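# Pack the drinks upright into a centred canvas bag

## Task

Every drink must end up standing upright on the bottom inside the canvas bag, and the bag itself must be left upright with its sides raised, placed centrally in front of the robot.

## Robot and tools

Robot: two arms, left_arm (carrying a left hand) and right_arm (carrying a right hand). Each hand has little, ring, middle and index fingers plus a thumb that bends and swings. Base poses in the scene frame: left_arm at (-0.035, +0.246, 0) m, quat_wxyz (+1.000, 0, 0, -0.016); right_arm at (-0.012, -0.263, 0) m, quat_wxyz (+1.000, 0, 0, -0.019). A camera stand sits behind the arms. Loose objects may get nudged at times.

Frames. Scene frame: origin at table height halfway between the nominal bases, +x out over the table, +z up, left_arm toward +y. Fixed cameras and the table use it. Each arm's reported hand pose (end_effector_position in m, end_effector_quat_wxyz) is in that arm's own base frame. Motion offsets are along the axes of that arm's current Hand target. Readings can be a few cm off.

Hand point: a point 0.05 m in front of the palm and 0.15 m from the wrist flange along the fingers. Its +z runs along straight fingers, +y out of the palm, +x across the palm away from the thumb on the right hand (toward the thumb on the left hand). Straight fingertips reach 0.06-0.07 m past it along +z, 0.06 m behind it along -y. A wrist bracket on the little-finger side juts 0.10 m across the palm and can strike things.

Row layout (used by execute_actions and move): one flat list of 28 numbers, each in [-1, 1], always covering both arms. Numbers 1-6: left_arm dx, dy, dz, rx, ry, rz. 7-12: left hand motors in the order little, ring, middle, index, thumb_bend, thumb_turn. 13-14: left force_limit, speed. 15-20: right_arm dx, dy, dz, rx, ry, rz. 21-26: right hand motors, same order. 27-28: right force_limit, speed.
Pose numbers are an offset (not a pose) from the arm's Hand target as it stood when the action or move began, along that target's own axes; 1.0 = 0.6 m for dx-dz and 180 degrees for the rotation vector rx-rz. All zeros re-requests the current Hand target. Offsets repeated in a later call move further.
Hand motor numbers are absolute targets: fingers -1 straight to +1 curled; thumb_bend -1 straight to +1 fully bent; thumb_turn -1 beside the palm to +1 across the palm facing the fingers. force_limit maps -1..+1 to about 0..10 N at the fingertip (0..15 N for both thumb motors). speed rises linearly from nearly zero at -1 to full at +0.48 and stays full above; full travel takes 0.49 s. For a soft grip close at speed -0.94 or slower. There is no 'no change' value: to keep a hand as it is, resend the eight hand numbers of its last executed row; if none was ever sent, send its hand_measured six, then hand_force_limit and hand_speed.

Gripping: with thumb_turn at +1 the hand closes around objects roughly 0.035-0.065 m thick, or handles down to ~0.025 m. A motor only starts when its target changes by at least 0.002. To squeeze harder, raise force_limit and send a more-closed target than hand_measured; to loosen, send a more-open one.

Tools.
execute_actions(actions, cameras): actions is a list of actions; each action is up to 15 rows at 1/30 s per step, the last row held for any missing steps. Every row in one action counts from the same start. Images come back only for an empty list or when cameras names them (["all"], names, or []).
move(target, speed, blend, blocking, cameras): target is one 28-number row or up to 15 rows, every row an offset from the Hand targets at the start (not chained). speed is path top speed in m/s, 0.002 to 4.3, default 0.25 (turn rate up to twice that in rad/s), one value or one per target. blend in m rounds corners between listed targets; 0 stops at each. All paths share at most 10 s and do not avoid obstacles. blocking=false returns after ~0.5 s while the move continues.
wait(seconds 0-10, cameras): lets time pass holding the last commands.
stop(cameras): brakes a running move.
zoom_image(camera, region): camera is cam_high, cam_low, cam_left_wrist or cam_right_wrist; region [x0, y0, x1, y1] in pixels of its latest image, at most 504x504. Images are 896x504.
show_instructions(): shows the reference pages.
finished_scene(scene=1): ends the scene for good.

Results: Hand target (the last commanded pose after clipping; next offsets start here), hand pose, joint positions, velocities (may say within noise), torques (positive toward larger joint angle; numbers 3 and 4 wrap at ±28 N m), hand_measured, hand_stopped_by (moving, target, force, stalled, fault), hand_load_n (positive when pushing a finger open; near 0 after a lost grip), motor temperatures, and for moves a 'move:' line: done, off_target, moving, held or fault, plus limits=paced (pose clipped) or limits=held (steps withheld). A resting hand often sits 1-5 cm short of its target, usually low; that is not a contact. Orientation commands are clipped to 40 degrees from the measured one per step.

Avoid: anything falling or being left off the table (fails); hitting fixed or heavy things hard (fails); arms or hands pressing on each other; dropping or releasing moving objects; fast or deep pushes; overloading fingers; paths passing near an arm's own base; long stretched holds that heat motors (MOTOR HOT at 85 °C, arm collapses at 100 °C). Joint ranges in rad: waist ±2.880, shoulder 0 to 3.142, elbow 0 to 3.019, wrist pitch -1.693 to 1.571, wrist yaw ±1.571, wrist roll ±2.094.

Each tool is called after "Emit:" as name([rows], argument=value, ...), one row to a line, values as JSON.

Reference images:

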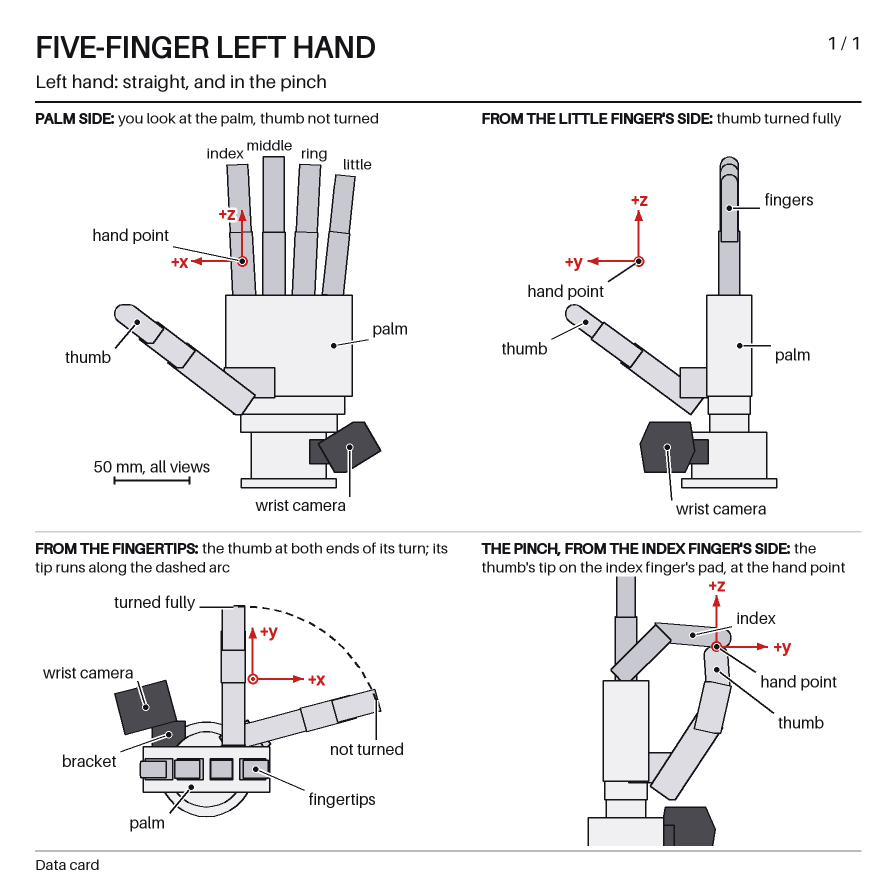

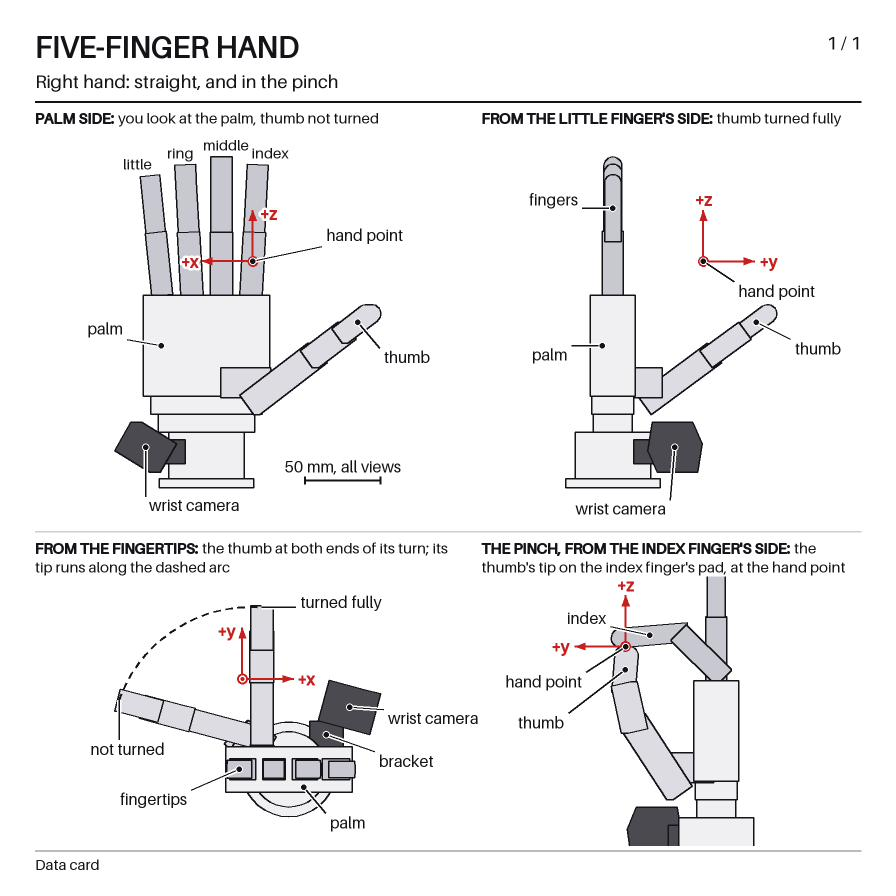

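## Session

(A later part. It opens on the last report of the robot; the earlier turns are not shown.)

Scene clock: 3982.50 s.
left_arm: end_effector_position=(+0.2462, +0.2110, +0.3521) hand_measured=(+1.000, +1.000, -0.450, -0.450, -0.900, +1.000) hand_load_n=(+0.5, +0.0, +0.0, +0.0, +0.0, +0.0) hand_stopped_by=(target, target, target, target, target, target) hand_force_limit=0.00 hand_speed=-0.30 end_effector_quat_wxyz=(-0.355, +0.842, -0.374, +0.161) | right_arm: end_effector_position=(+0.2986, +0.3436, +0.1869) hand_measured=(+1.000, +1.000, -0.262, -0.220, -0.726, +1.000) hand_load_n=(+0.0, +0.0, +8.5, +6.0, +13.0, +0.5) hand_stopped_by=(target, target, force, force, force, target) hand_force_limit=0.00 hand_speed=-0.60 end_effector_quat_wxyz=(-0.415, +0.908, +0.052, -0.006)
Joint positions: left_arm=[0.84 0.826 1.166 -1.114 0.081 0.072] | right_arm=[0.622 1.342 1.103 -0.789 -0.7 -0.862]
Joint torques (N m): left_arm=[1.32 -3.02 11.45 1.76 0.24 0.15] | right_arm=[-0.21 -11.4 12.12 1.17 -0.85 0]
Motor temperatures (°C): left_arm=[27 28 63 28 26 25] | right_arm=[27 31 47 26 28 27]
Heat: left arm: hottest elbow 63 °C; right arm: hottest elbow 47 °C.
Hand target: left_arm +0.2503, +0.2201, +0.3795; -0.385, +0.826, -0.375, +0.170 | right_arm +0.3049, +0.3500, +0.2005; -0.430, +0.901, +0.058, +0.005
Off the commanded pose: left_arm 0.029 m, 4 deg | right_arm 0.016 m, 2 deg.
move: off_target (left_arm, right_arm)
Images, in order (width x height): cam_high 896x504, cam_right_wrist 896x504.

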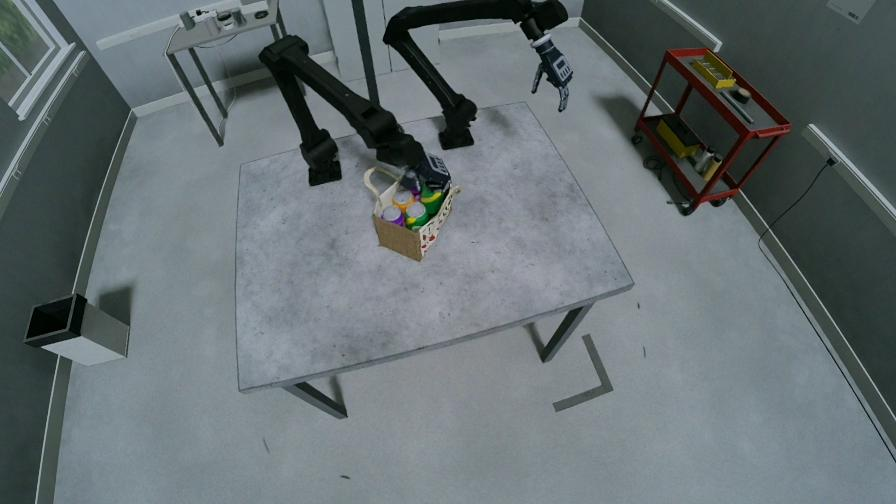

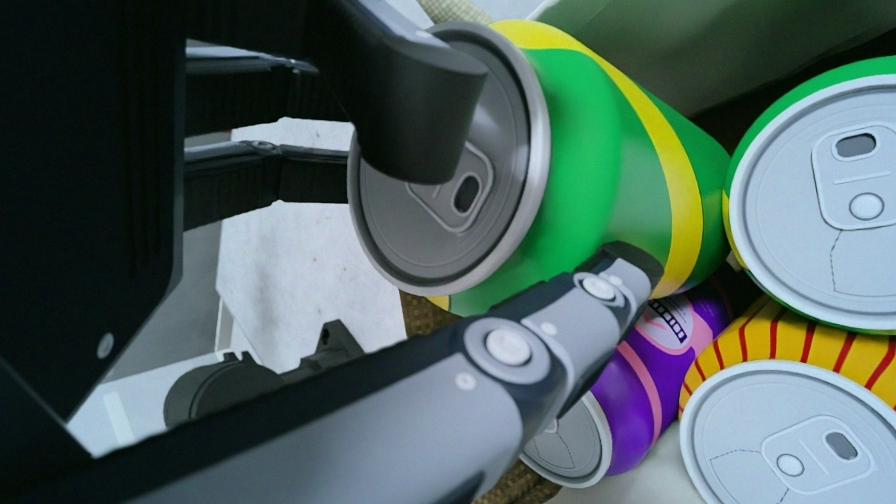

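Emit:
move(target=[0,0,0,0,0,0,1,1,-0.45,-0.45,-0.9,1,0,-0.3,-0.0035,0.0452,0.0367,0,0,0,1,1,0.35,0.3,-0.3,1,0,-0.6], speed=0.05, cameras=["cam_right_wrist","cam_high","cam_low"])

Emit:
zoom_image(camera="cam_high", region=[390, 140, 470, 220])

Emit:
zoom_image(camera="cam_low", region=[340, 120, 480, 270])

Scene clock: 3996.27 s.
left_arm: end_effector_position=(+0.2462, +0.2110, +0.3521) hand_measured=(+1.000, +1.000, -0.450, -0.450, -0.900, +1.000) hand_load_n=(+0.0, +0.0, +0.0, +0.0, +0.0, +0.0) hand_stopped_by=(target, target, target, target, target, target) hand_force_limit=0.00 hand_speed=-0.30 end_effector_quat_wxyz=(-0.355, +0.842, -0.374, +0.161) | right_arm: end_effector_position=(+0.2984, +0.3434, +0.1601) hand_measured=(+1.000, +1.000, -0.262, -0.220, -0.726, +1.000) hand_load_n=(+0.0, +0.0, +8.5, +6.0, +12.5, +0.0) hand_stopped_by=(target, target, force, force, force, target) hand_force_limit=0.00 hand_speed=-0.60 end_effector_quat_wxyz=(-0.417, +0.907, +0.054, -0.003)
Joint positions: left_arm=[0.84 0.826 1.166 -1.114 0.081 0.072] | right_arm=[0.622 1.357 1.042 -0.706 -0.7 -0.862]
Joint torques (N m): left_arm=[1.32 -3.14 11.45 1.76 0.23 0.14] | right_arm=[-0.32 -10.58 10.99 1.69 -0.84 -0.01]
Motor temperatures (°C): left_arm=[27 28 63 28 26 25] | right_arm=[26 31 47 26 28 27]
Heat: left arm: hottest elbow 63 °C; right arm: hottest elbow 47 °C.
Hand target: left_arm +0.2503, +0.2201, +0.3795; -0.385, +0.826, -0.375, +0.170 | right_arm +0.3048, +0.3500, +0.1655; -0.430, +0.901, +0.058, +0.005
Off the commanded pose: left_arm 0.029 m, 4 deg | right_arm 0.011 m, 2 deg.
move: off_target (left_arm, right_arm)
Images, in order (width x height): cam_high 896x504, cam_low 896x504, cam_right_wrist 896x504.

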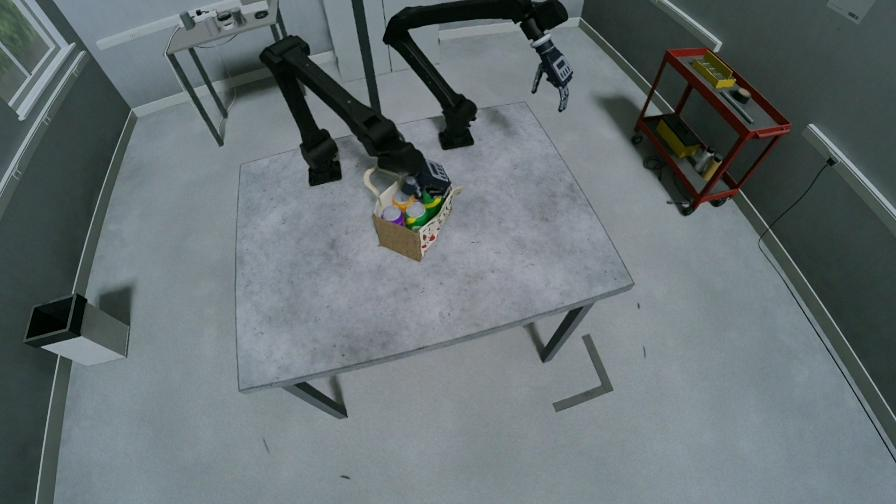

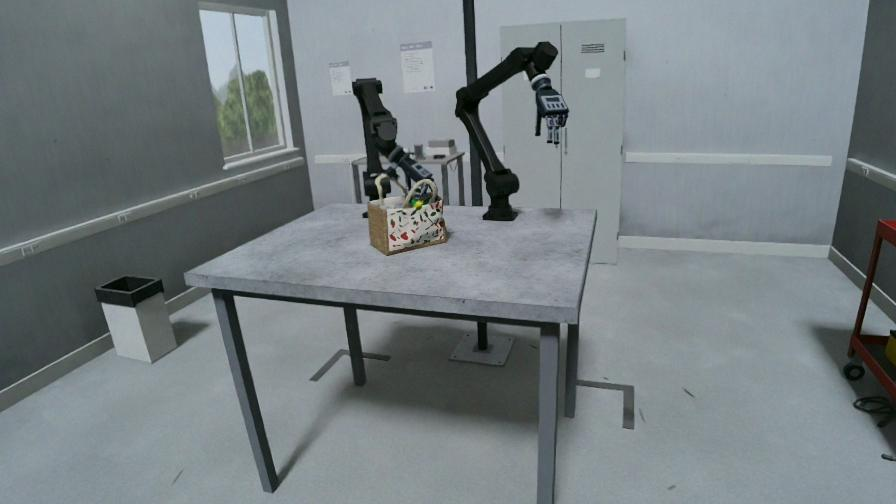

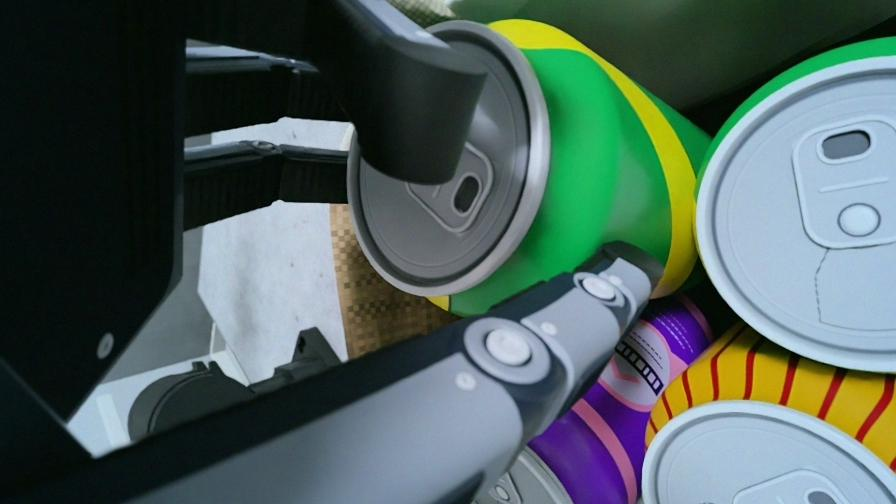

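Scaled by 6.300.

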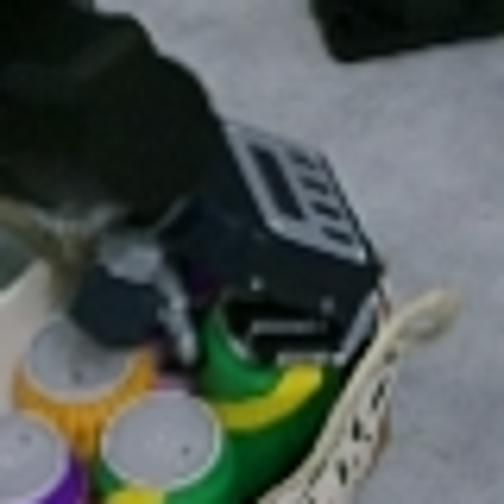

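Scaled by 3.360.

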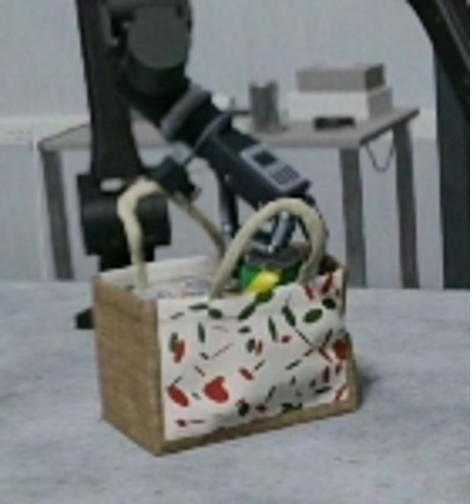

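Emit:
move(target=[0,0,0,0,0,0,1,1,-0.45,-0.45,-0.9,1,0,-0.3,-0.0025,0.0323,0.0262,0,0,0,1,1,0.35,0.3,-0.3,1,0,-0.6], speed=0.05, cameras=["cam_right_wrist","cam_high","cam_low"])

Emit:
zoom_image(camera="cam_high", region=[390, 140, 470, 220])

Emit:
zoom_image(camera="cam_low", region=[340, 120, 480, 270])

Scene clock: 4009.50 s.
left_arm: end_effector_position=(+0.2462, +0.2110, +0.3521) hand_measured=(+1.000, +1.000, -0.450, -0.450, -0.900, +1.000) hand_load_n=(+0.0, +0.0, +0.0, +0.0, +0.0, +0.0) hand_stopped_by=(target, target, target, target, target, target) hand_force_limit=0.00 hand_speed=-0.30 end_effector_quat_wxyz=(-0.355, +0.842, -0.374, +0.161) | right_arm: end_effector_position=(+0.2960, +0.3417, +0.1312) hand_measured=(+1.000, +1.000, -0.262, -0.220, -0.726, +1.000) hand_load_n=(+0.0, +0.0, +8.5, +5.5, +12.5, +0.5) hand_stopped_by=(target, target, force, force, force, target) hand_force_limit=0.00 hand_speed=-0.60 end_effector_quat_wxyz=(-0.414, +0.909, +0.052, -0.008)
Joint positions: left_arm=[0.84 0.826 1.166 -1.114 0.081 0.072] | right_arm=[0.622 1.384 0.99 -0.639 -0.7 -0.862]
Joint torques (N m): left_arm=[1.26 -3.08 11.44 1.76 0.23 0.14] | right_arm=[-0.26 -11.11 11.21 1.78 -0.85 -0.02]
Motor temperatures (°C): left_arm=[27 28 63 28 26 25] | right_arm=[26 31 45 26 28 27]
Heat: left arm: hottest elbow 63 °C; right arm: hottest elbow 45 °C.
Hand target: left_arm +0.2503, +0.2201, +0.3795; -0.385, +0.826, -0.375, +0.170 | right_arm +0.3049, +0.3499, +0.1406; -0.430, +0.901, +0.058, +0.005
Off the commanded pose: left_arm 0.029 m, 4 deg | right_arm 0.015 m, 3 deg.
move: off_target (left_arm, right_arm)
Images, in order (width x height): cam_high 896x504, cam_low 896x504, cam_right_wrist 896x504.

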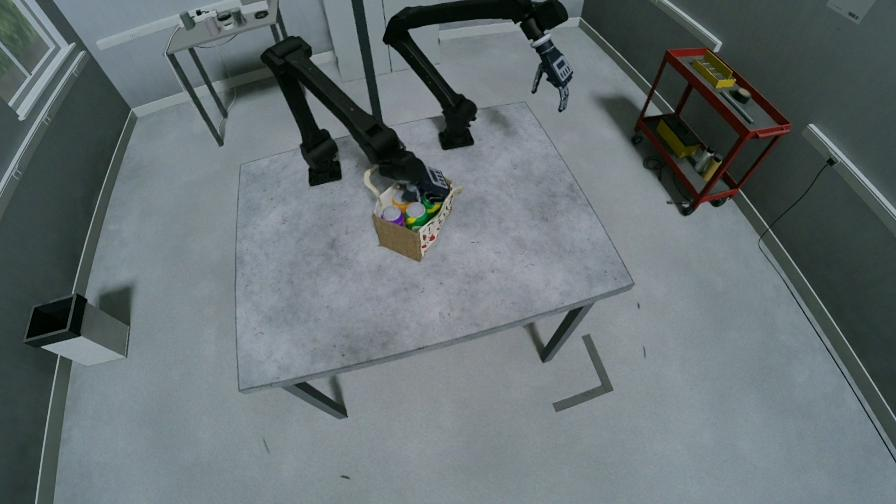

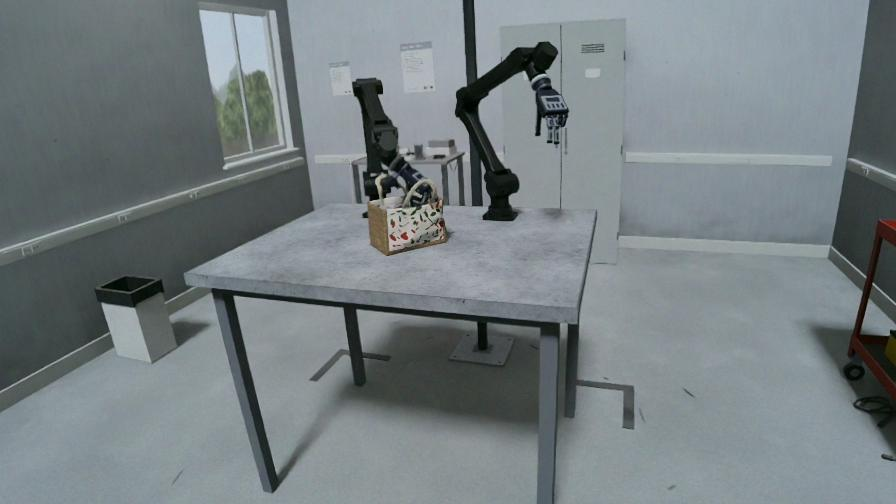

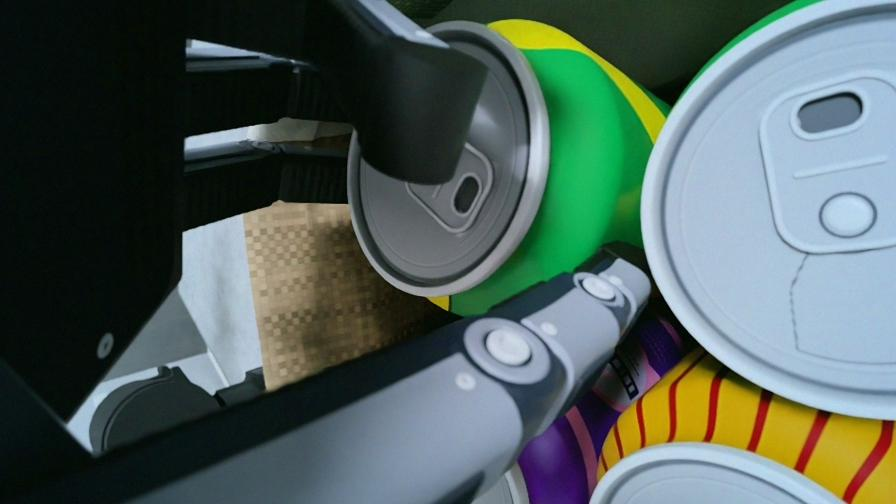

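Scaled by 6.300.

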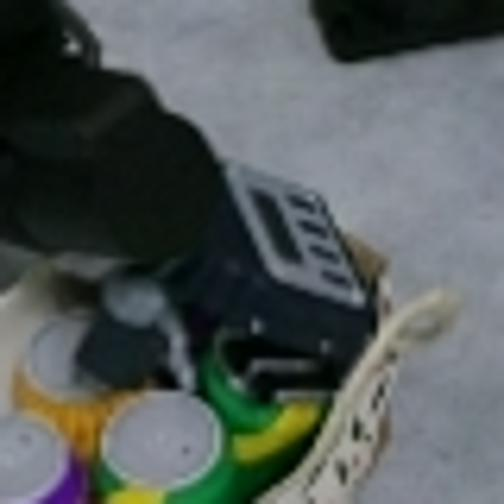

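Scaled by 3.360.

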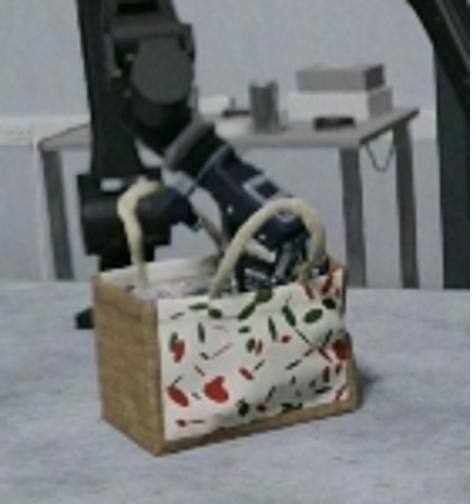

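Emit:
move(target=[0,0,0,0,0,0,1,1,-0.45,-0.45,-0.9,1,0,-0.3,-0.0014,0.0187,0.0152,0,0,0,1,1,0.35,0.3,-0.3,1,0,-0.6], speed=0.05, cameras=["cam_right_wrist","cam_high"])

Emit:
zoom_image(camera="cam_high", region=[390, 140, 470, 220])

Scene clock: 4017.60 s.
left_arm: end_effector_position=(+0.2462, +0.2110, +0.3521) hand_measured=(+1.000, +1.000, -0.450, -0.450, -0.900, +1.000) hand_load_n=(+0.0, +0.0, +0.0, +0.0, +0.0, +0.0) hand_stopped_by=(target, target, target, target, target, target) hand_force_limit=0.00 hand_speed=-0.30 end_effector_quat_wxyz=(-0.355, +0.842, -0.374, +0.161) | right_arm: end_effector_position=(+0.2961, +0.3427, +0.1253) hand_measured=(+1.000, +1.000, -0.262, -0.220, -0.726, +1.000) hand_load_n=(+0.0, +0.0, +8.5, +6.0, +12.5, +1.5) hand_stopped_by=(target, target, force, force, force, target) hand_force_limit=0.00 hand_speed=-0.60 end_effector_quat_wxyz=(-0.418, +0.907, +0.049, -0.006)
Joint positions: left_arm=[0.84 0.826 1.166 -1.114 0.081 0.072] | right_arm=[0.622 1.387 0.973 -0.605 -0.702 -0.851]
Joint torques (N m): left_arm=[1.14 -3.08 11.43 1.76 0.23 0.14] | right_arm=[-0.32 -9.82 10.44 2.09 -0.76 -0.01]
Motor temperatures (°C): left_arm=[27 28 63 28 26 25] | right_arm=[26 31 46 26 28 27]
Heat: left arm: hottest elbow 63 °C; right arm: hottest elbow 46 °C.
Hand target: left_arm +0.2503, +0.2201, +0.3795; -0.385, +0.826, -0.375, +0.170 | right_arm +0.3048, +0.3499, +0.1261; -0.430, +0.901, +0.058, +0.005
Off the commanded pose: left_arm 0.029 m, 4 deg | right_arm 0.011 m, 2 deg.
move: off_target (left_arm, right_arm)
Images, in order (width x height): cam_high 896x504, cam_right_wrist 896x504.

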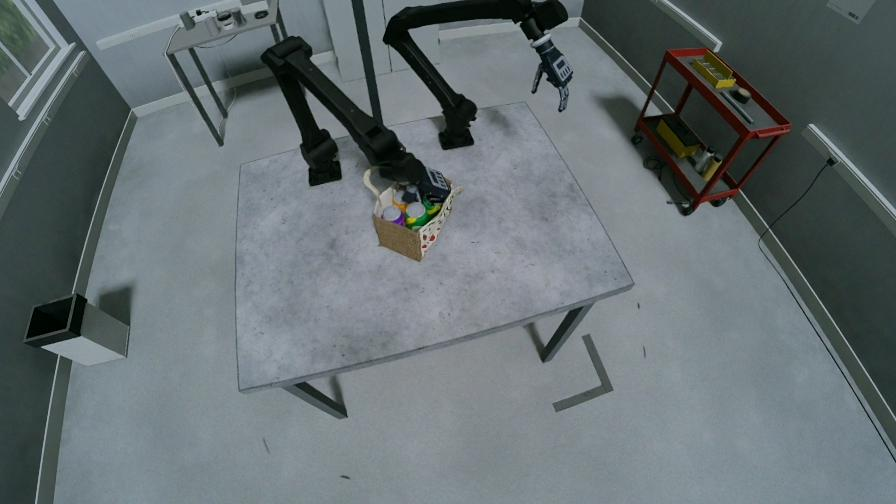

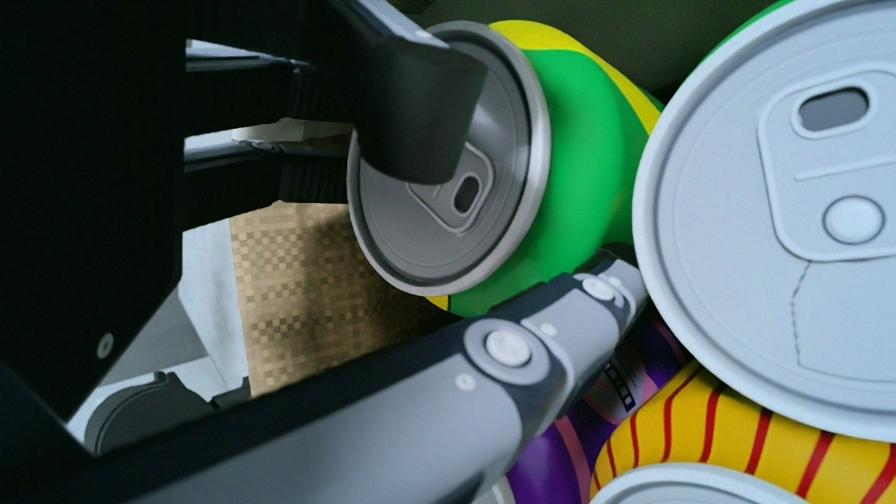

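Scaled by 6.300.

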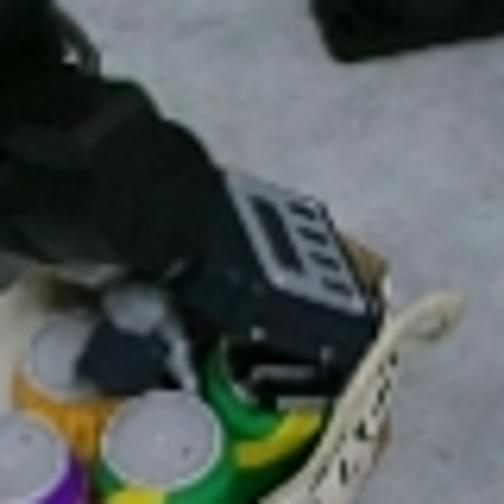

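Emit:
move(target=[0,0,0,0,0,0,1,1,-0.45,-0.45,-0.9,1,0,-0.3,-0.001,0.0129,0.0105,0,0,0,1,1,0.35,0.3,-0.3,1,0,-0.6], speed=0.05, cameras=["cam_right_wrist"])

Scene clock: 4024.00 s.
left_arm: end_effector_position=(+0.2462, +0.2110, +0.3521) hand_measured=(+1.000, +1.000, -0.450, -0.450, -0.900, +1.000) hand_load_n=(+0.0, +0.0, +0.0, +0.0, +0.0, +0.0) hand_stopped_by=(target, target, target, target, target, target) hand_force_limit=0.00 hand_speed=-0.30 end_effector_quat_wxyz=(-0.355, +0.842, -0.374, +0.161) | right_arm: end_effector_position=(+0.2985, +0.3453, +0.1203) hand_measured=(+1.000, +1.000, -0.262, -0.220, -0.726, +1.000) hand_load_n=(+0.0, +0.0, +8.0, +6.0, +12.5, +1.5) hand_stopped_by=(target, target, force, force, force, target) hand_force_limit=0.00 hand_speed=-0.60 end_effector_quat_wxyz=(-0.423, +0.904, +0.053, -0.001)
Joint positions: left_arm=[0.84 0.826 1.166 -1.114 0.081 0.072] | right_arm=[0.622 1.395 0.961 -0.57 -0.706 -0.851]
Joint torques (N m): left_arm=[1.26 -3.02 11.43 1.74 0.23 0.14] | right_arm=[-0.5 -9.64 9.89 1.87 -0.59 -0.01]
Motor temperatures (°C): left_arm=[27 28 63 28 26 25] | right_arm=[26 31 46 26 28 27]
Heat: left arm: hottest elbow 63 °C; right arm: hottest elbow 46 °C.
Hand target: left_arm +0.2503, +0.2201, +0.3795; -0.385, +0.826, -0.375, +0.170 | right_arm +0.3048, +0.3499, +0.1160; -0.430, +0.901, +0.058, +0.005
Off the commanded pose: left_arm 0.029 m, 4 deg | right_arm 0.009 m, 1 deg.
move: off_target (left_arm)
Images, in order (width x height): cam_right_wrist 896x504.

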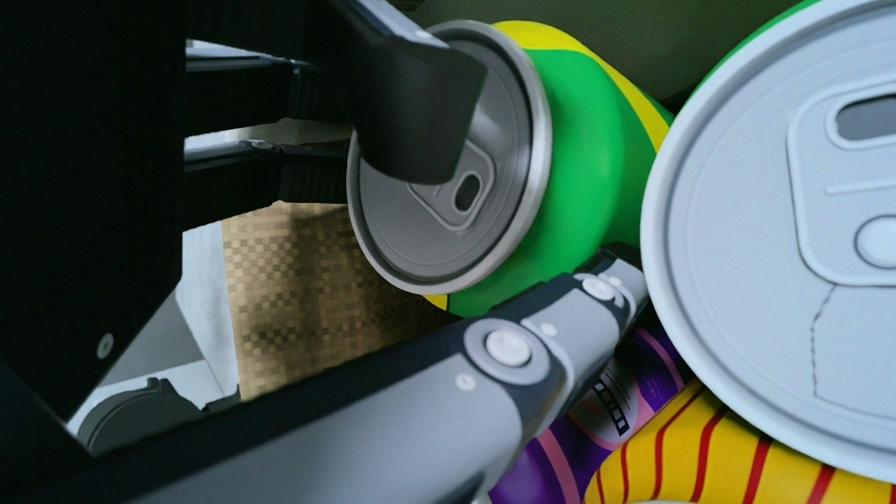

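Emit:
move(target=[0,0,0,0,0,0,1,1,-0.45,-0.45,-0.9,1,0,-0.3,0,0,0,0,0,0,1,1,-0.45,-0.45,-0.85,1,0,-0.6], speed=0.05, cameras=["cam_right_wrist"])

Scene clock: 4031.00 s.
left_arm: end_effector_position=(+0.2462, +0.2110, +0.3521) hand_measured=(+1.000, +1.000, -0.450, -0.450, -0.900, +1.000) hand_load_n=(+0.0, +0.0, +0.0, +0.0, +0.0, +0.0) hand_stopped_by=(target, target, target, target, target, target) hand_force_limit=0.00 hand_speed=-0.30 end_effector_quat_wxyz=(-0.355, +0.842, -0.374, +0.161) | right_arm: end_effector_position=(+0.2976, +0.3450, +0.1190) hand_measured=(+1.000, +1.000, -0.450, -0.450, -0.850, +1.000) hand_load_n=(+0.0, +0.0, -0.5, -0.5, -0.5, +1.0) hand_stopped_by=(target, target, target, target, target, target) hand_force_limit=0.00 hand_speed=-0.60 end_effector_quat_wxyz=(-0.424, +0.904, +0.053, -0.002)
Joint positions: left_arm=[0.84 0.826 1.166 -1.114 0.081 0.072] | right_arm=[0.622 1.395 0.957 -0.567 -0.708 -0.851]
Joint torques (N m): left_arm=[1.08 -3.02 11.47 1.76 0.24 0.13] | right_arm=[-0.38 -9.7 10.25 1.73 -0.52 -0.01]
Motor temperatures (°C): left_arm=[27 28 63 28 26 25] | right_arm=[26 31 45 26 28 27]
Heat: left arm: hottest elbow 63 °C; right arm: hottest elbow 45 °C.
Hand target: left_arm +0.2503, +0.2201, +0.3795; -0.385, +0.826, -0.375, +0.170 | right_arm +0.3049, +0.3499, +0.1161; -0.430, +0.901, +0.058, +0.005
Off the commanded pose: left_arm 0.029 m, 4 deg | right_arm 0.009 m, 1 deg.
move: off_target (left_arm)
Images, in order (width x height): cam_right_wrist 896x504.

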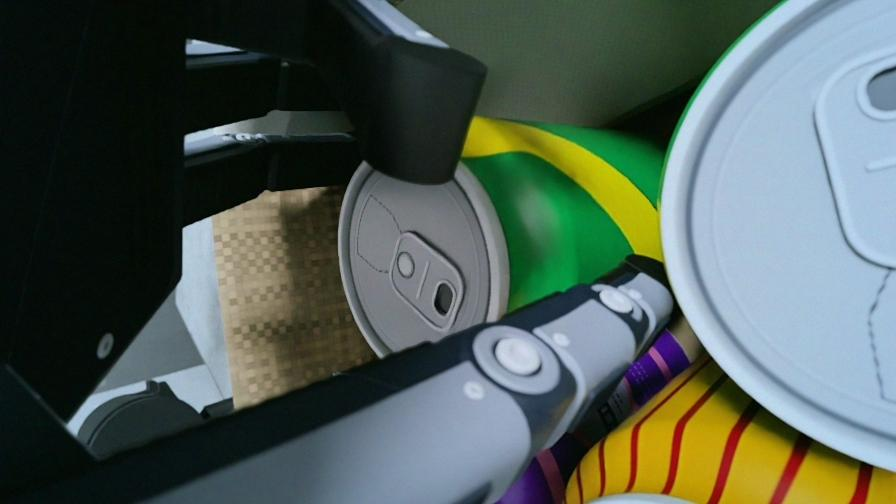

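Emit:
move(target=[0,0,0,0,0,0,1,1,-0.45,-0.45,-0.9,1,0,-0.3,0.0123,-0.1613,-0.1313,0,0,0,1,1,-0.45,-0.45,-0.85,1,0,-0.6], speed=0.06, cameras=["cam_right_wrist","cam_high"])

Emit:
zoom_image(camera="cam_high", region=[350, 130, 480, 280])

Scene clock: 4048.80 s.
left_arm: end_effector_position=(+0.2462, +0.2110, +0.3521) hand_measured=(+1.000, +1.000, -0.450, -0.450, -0.900, +1.000) hand_load_n=(+0.0, +0.0, +0.0, +0.0, +0.0, +0.0) hand_stopped_by=(target, target, target, target, target, target) hand_force_limit=0.00 hand_speed=-0.30 end_effector_quat_wxyz=(-0.355, +0.842, -0.374, +0.161) | right_arm: end_effector_position=(+0.2942, +0.3426, +0.2111) hand_measured=(+1.000, +1.000, -0.450, -0.450, -0.850, +1.000) hand_load_n=(+0.0, +0.0, +0.0, +0.0, +0.0, +0.0) hand_stopped_by=(target, target, target, target, target, target) hand_force_limit=0.00 hand_speed=-0.60 end_effector_quat_wxyz=(-0.414, +0.909, +0.046, -0.017)
Joint positions: left_arm=[0.84 0.826 1.166 -1.114 0.081 0.072] | right_arm=[0.622 1.33 1.156 -0.871 -0.708 -0.851]
Joint torques (N m): left_arm=[1.32 -3.14 11.44 1.74 0.24 0.13] | right_arm=[-0.26 -12.1 15.41 0.13 -0.52 0]
Motor temperatures (°C): left_arm=[27 28 64 28 26 25] | right_arm=[26 31 45 26 28 27]
Heat: left arm: hottest elbow 64 °C; right arm: hottest elbow 45 °C.
Hand target: left_arm +0.2503, +0.2201, +0.3795; -0.385, +0.826, -0.375, +0.170 | right_arm +0.3049, +0.3500, +0.2410; -0.430, +0.901, +0.058, +0.005
Off the commanded pose: left_arm 0.029 m, 4 deg | right_arm 0.033 m, 4 deg.
move: off_target (left_arm, right_arm)
Images, in order (width x height): cam_high 896x504, cam_right_wrist 896x504.

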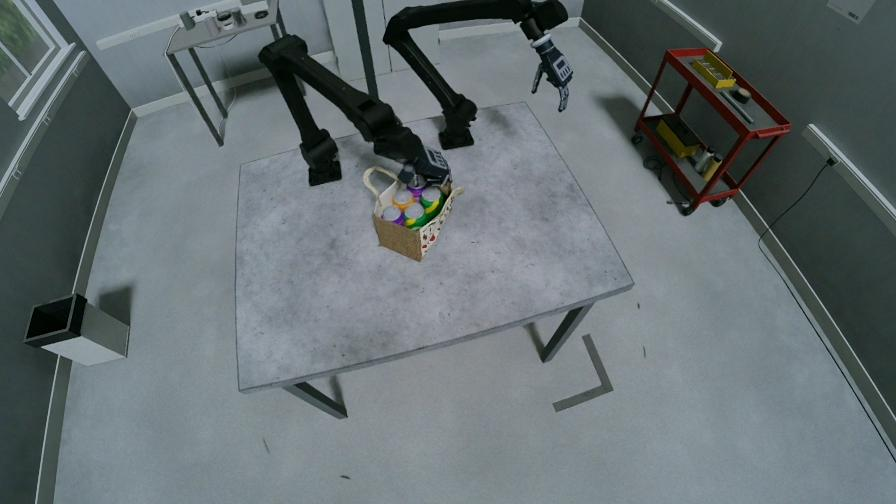

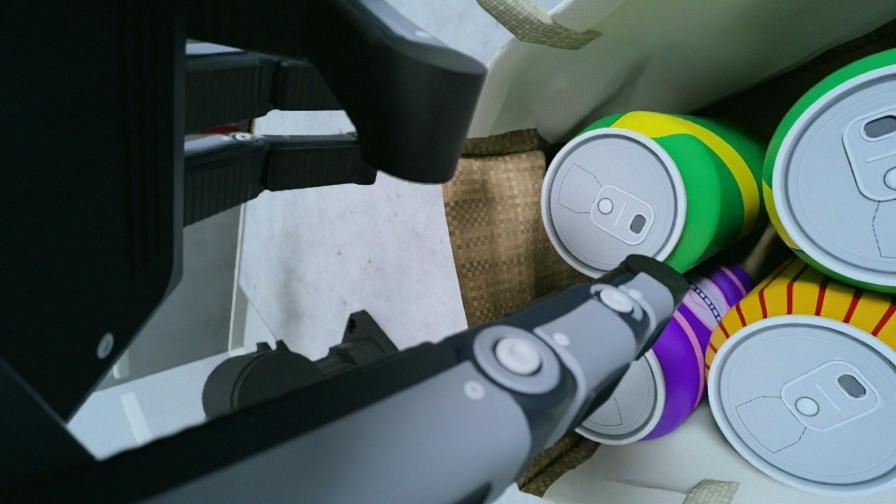

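Scaled by 3.360.

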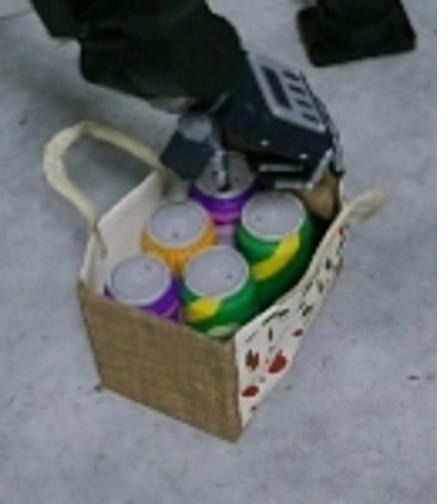

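Emit:
move([
  [0,0,0,0,0,0,1,1,-0.45,-0.45,-0.9,1,0,-0.3,0.0138,-0.1807,-0.147,0,0,0,1,1,-0.45,-0.45,-0.85,1,0,-0.6],
  [0,0,0,0,0,0,1,1,-0.45,-0.45,-0.9,1,0,-0.3,-0.2098,-0.0465,-0.3327,0,0,0,1,1,-0.45,-0.45,-0.85,1,0,-0.6],
], speed=[0.1,0.15], blend=0.02, cameras=["cam_right_wrist","cam_high","cam_low"])

Emit:
zoom_image(camera="cam_high", region=[370, 150, 470, 270])

Emit:
zoom_image(camera="cam_low", region=[350, 160, 460, 260])

Scene clock: 4071.00 s.
left_arm: end_effector_position=(+0.2462, +0.2110, +0.3521) hand_measured=(+1.000, +1.000, -0.450, -0.450, -0.900, +1.000) hand_load_n=(+0.0, +0.0, +0.0, +0.0, +0.0, +0.0) hand_stopped_by=(target, target, target, target, target, target) hand_force_limit=0.00 hand_speed=-0.30 end_effector_quat_wxyz=(-0.355, +0.842, -0.374, +0.161) | right_arm: end_effector_position=(+0.1850, +0.2022, +0.3811) hand_measured=(+1.000, +1.000, -0.450, -0.450, -0.850, +1.000) hand_load_n=(-0.5, +0.0, +0.0, +0.0, +0.0, +0.0) hand_stopped_by=(target, target, target, target, target, target) hand_force_limit=0.00 hand_speed=-0.60 end_effector_quat_wxyz=(-0.426, +0.903, +0.056, +0.005)
Joint positions: left_arm=[0.84 0.826 1.166 -1.114 0.081 0.072] | right_arm=[0.41 0.941 1.328 -1.556 -0.806 -1.112]
Joint torques (N m): left_arm=[1.26 -3.19 11.47 1.74 0.23 0.13] | right_arm=[-1.44 -4.54 9.63 -0.02 -0.95 -0.11]
Motor temperatures (°C): left_arm=[26 28 64 28 26 25] | right_arm=[26 32 46 26 28 27]
Heat: left arm: hottest elbow 64 °C; right arm: hottest elbow 46 °C.
Hand target: left_arm +0.2503, +0.2201, +0.3795; -0.385, +0.826, -0.375, +0.170 | right_arm +0.1849, +0.2000, +0.3812; -0.430, +0.901, +0.058, +0.005
Off the commanded pose: left_arm 0.029 m, 4 deg | right_arm 0.002 m, 1 deg.
move: off_target (left_arm)
Images, in order (width x height): cam_high 896x504, cam_low 896x504, cam_right_wrist 896x504.

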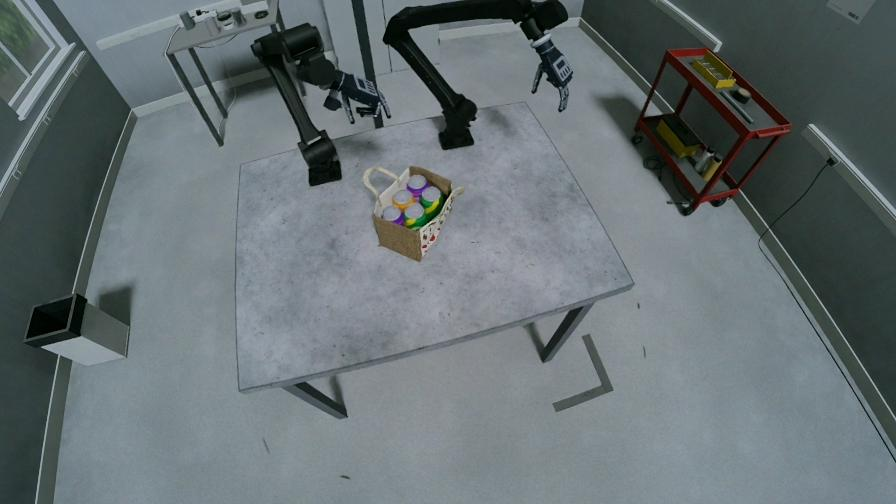

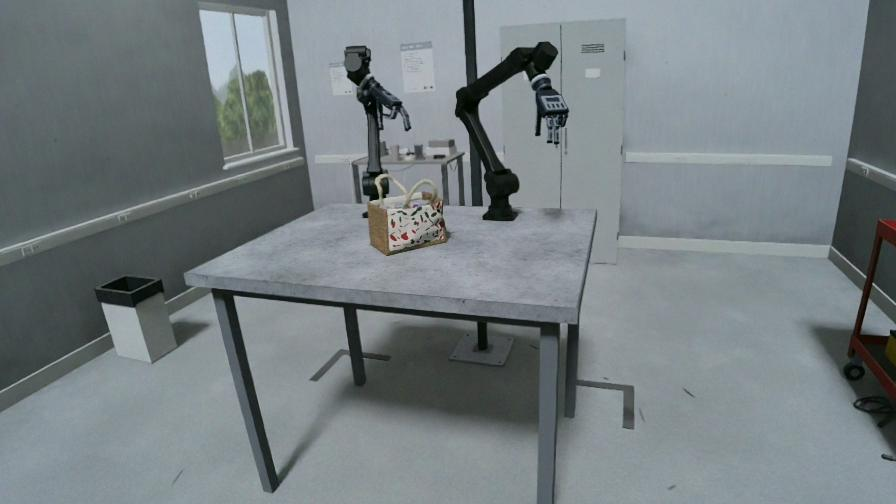

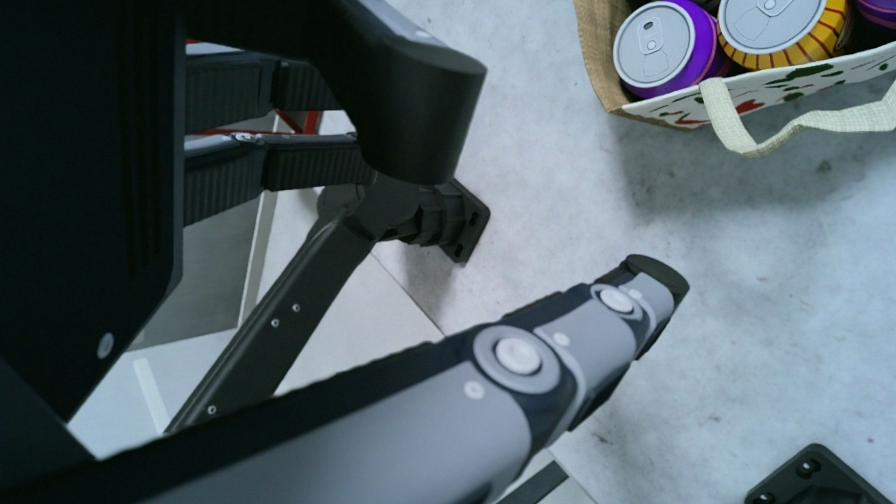

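Scaled by 4.200.

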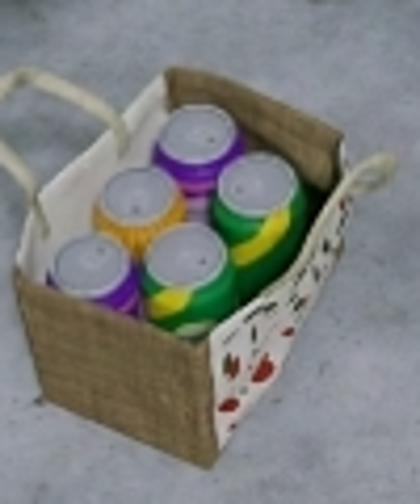

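Scaled by 4.582.

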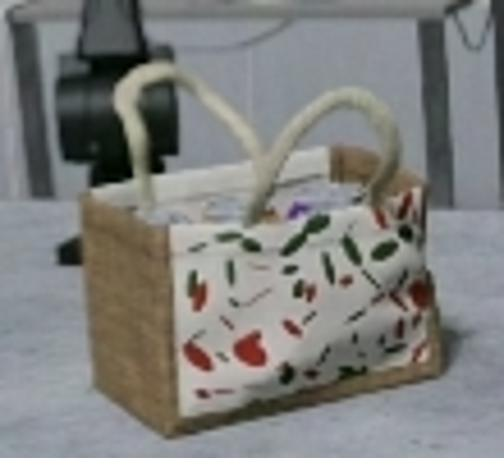

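Emit:
zoom_image(camera="cam_low", region=[365, 190, 450, 225])

Emit:
zoom_image(camera="cam_high", region=[395, 165, 455, 235])

Scaled by 5.929.

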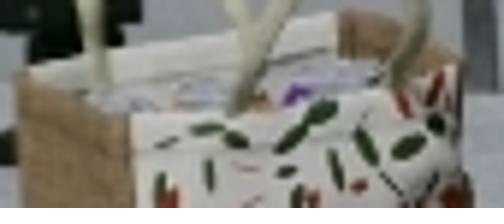

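Scaled by 7.200.

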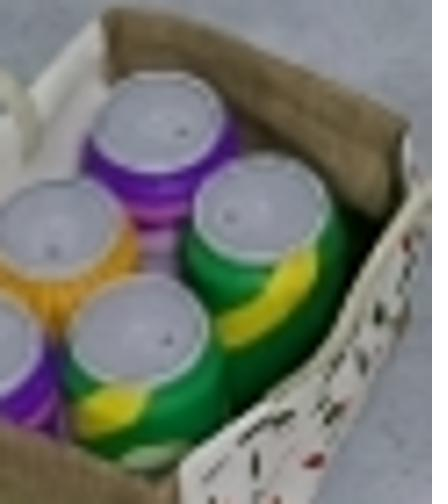

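Emit:
move(target=[0,0,0,0,0,0,1,1,-0.45,-0.45,-0.9,1,0,-0.3,0.275,-0.0065,0.142,0,0,0,1,1,-0.45,-0.45,-0.85,1,0,-0.6], speed=0.2, cameras=["cam_right_wrist"])

Emit:
zoom_image(camera="cam_right_wrist", region=[480, 100, 896, 500])

Scene clock: 4175.80 s.
left_arm: end_effector_position=(+0.2462, +0.2110, +0.3521) hand_measured=(+1.000, +1.000, -0.450, -0.450, -0.900, +1.000) hand_load_n=(+0.0, +0.0, +0.0, +0.0, +0.0, +0.0) hand_stopped_by=(target, target, target, target, target, target) hand_force_limit=0.00 hand_speed=-0.30 end_effector_quat_wxyz=(-0.355, +0.842, -0.374, +0.161) | right_arm: end_effector_position=(+0.3314, +0.2728, +0.3221) hand_measured=(+1.000, +1.000, -0.450, -0.450, -0.850, +1.000) hand_load_n=(+0.0, +0.0, +0.0, +0.5, +0.0, +0.0) hand_stopped_by=(target, target, target, target, target, target) hand_force_limit=0.00 hand_speed=-0.60 end_effector_quat_wxyz=(-0.419, +0.907, +0.043, -0.019)
Joint positions: left_arm=[0.84 0.826 1.166 -1.114 0.081 0.072] | right_arm=[0.424 1.343 1.47 -1.332 -0.804 -1.086]
Joint torques (N m): left_arm=[1.2 -2.96 11.47 1.76 0.24 0.14] | right_arm=[0.73 -9.93 15.13 1.28 -0.39 0.1]
Motor temperatures (°C): left_arm=[26 28 64 28 26 25] | right_arm=[26 30 41 25 29 27]
Heat: left arm: hottest elbow 64 °C; right arm: hottest elbow 41 °C.
Hand target: left_arm +0.2503, +0.2201, +0.3795; -0.385, +0.826, -0.375, +0.170 | right_arm +0.3450, +0.2850, +0.3402; -0.430, +0.901, +0.058, +0.005
Off the commanded pose: left_arm 0.029 m, 4 deg | right_arm 0.026 m, 4 deg.
move: off_target (left_arm, right_arm)
Images, in order (width x height): cam_right_wrist 896x504.

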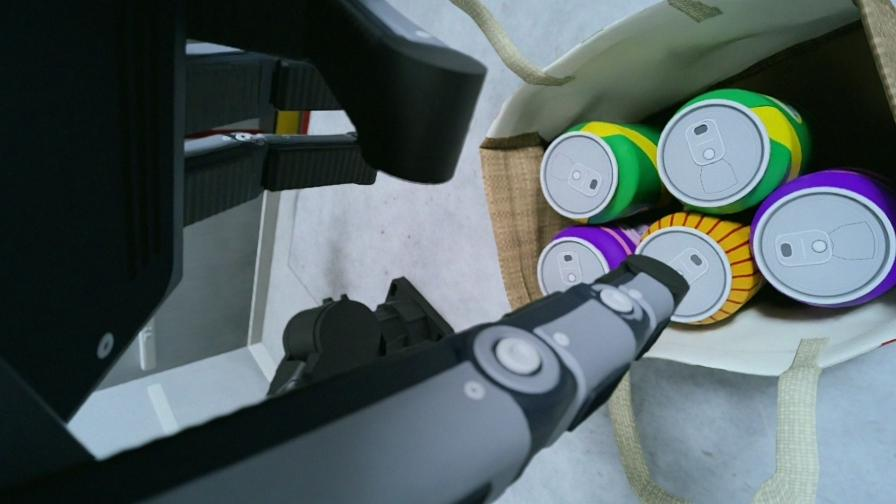

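Scaled by 1.212.

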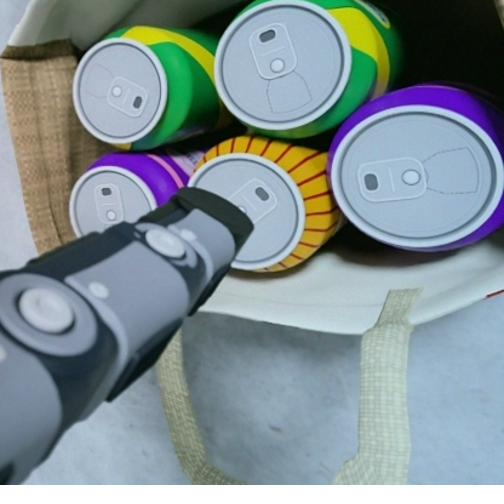

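Emit:
move(target=[0,0,0,0,0,0,1,1,-0.45,-0.45,-0.9,1,0,-0.3,-0.275,0.0065,-0.142,0,0,0,1,1,-0.45,-0.45,-0.85,1,0,-0.6], speed=0.2, cameras=["cam_high"])

Emit:
zoom_image(camera="cam_high", region=[350, 130, 480, 280])

Scene clock: 4203.30 s.
left_arm: end_effector_position=(+0.2462, +0.2110, +0.3521) hand_measured=(+1.000, +1.000, -0.450, -0.450, -0.900, +1.000) hand_load_n=(+0.0, +0.0, +0.0, +0.5, +0.0, +0.0) hand_stopped_by=(target, target, target, target, target, target) hand_force_limit=0.00 hand_speed=-0.30 end_effector_quat_wxyz=(-0.355, +0.842, -0.374, +0.161) | right_arm: end_effector_position=(+0.1846, +0.2020, +0.3813) hand_measured=(+1.000, +1.000, -0.450, -0.450, -0.850, +1.000) hand_load_n=(+0.0, +0.0, +0.0, +0.0, +0.0, +0.0) hand_stopped_by=(target, target, target, target, target, target) hand_force_limit=0.00 hand_speed=-0.60 end_effector_quat_wxyz=(-0.426, +0.903, +0.056, +0.005)
Joint positions: left_arm=[0.84 0.826 1.166 -1.114 0.081 0.072] | right_arm=[0.41 0.939 1.328 -1.556 -0.806 -1.112]
Joint torques (N m): left_arm=[1.2 -3.08 11.41 1.73 0.23 0.13] | right_arm=[-1.14 -4.07 9.68 0.02 -0.95 -0.11]
Motor temperatures (°C): left_arm=[26 28 64 28 26 25] | right_arm=[26 31 43 25 28 27]
Heat: left arm: hottest elbow 64 °C; right arm: hottest elbow 43 °C.
Hand target: left_arm +0.2503, +0.2201, +0.3795; -0.385, +0.826, -0.375, +0.170 | right_arm +0.1850, +0.2001, +0.3812; -0.430, +0.901, +0.058, +0.005
Off the commanded pose: left_arm 0.029 m, 4 deg | right_arm 0.002 m, 1 deg.
move: off_target (left_arm)
Images, in order (width x height): cam_high 896x504.

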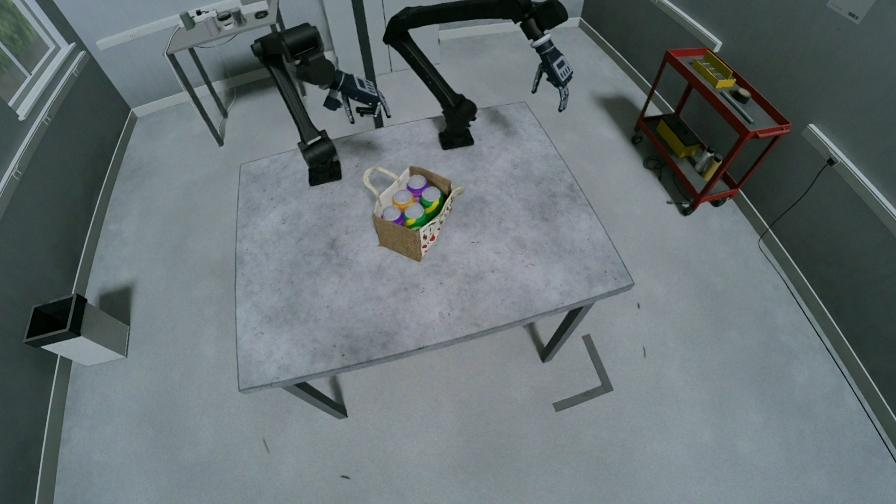

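Scaled by 3.360.

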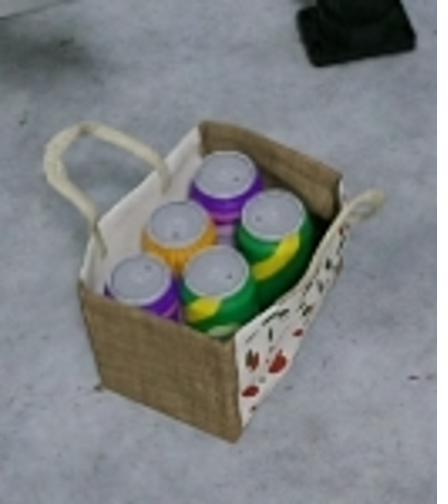

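Emit:
finished_scene()

The scene is finished: the task was done.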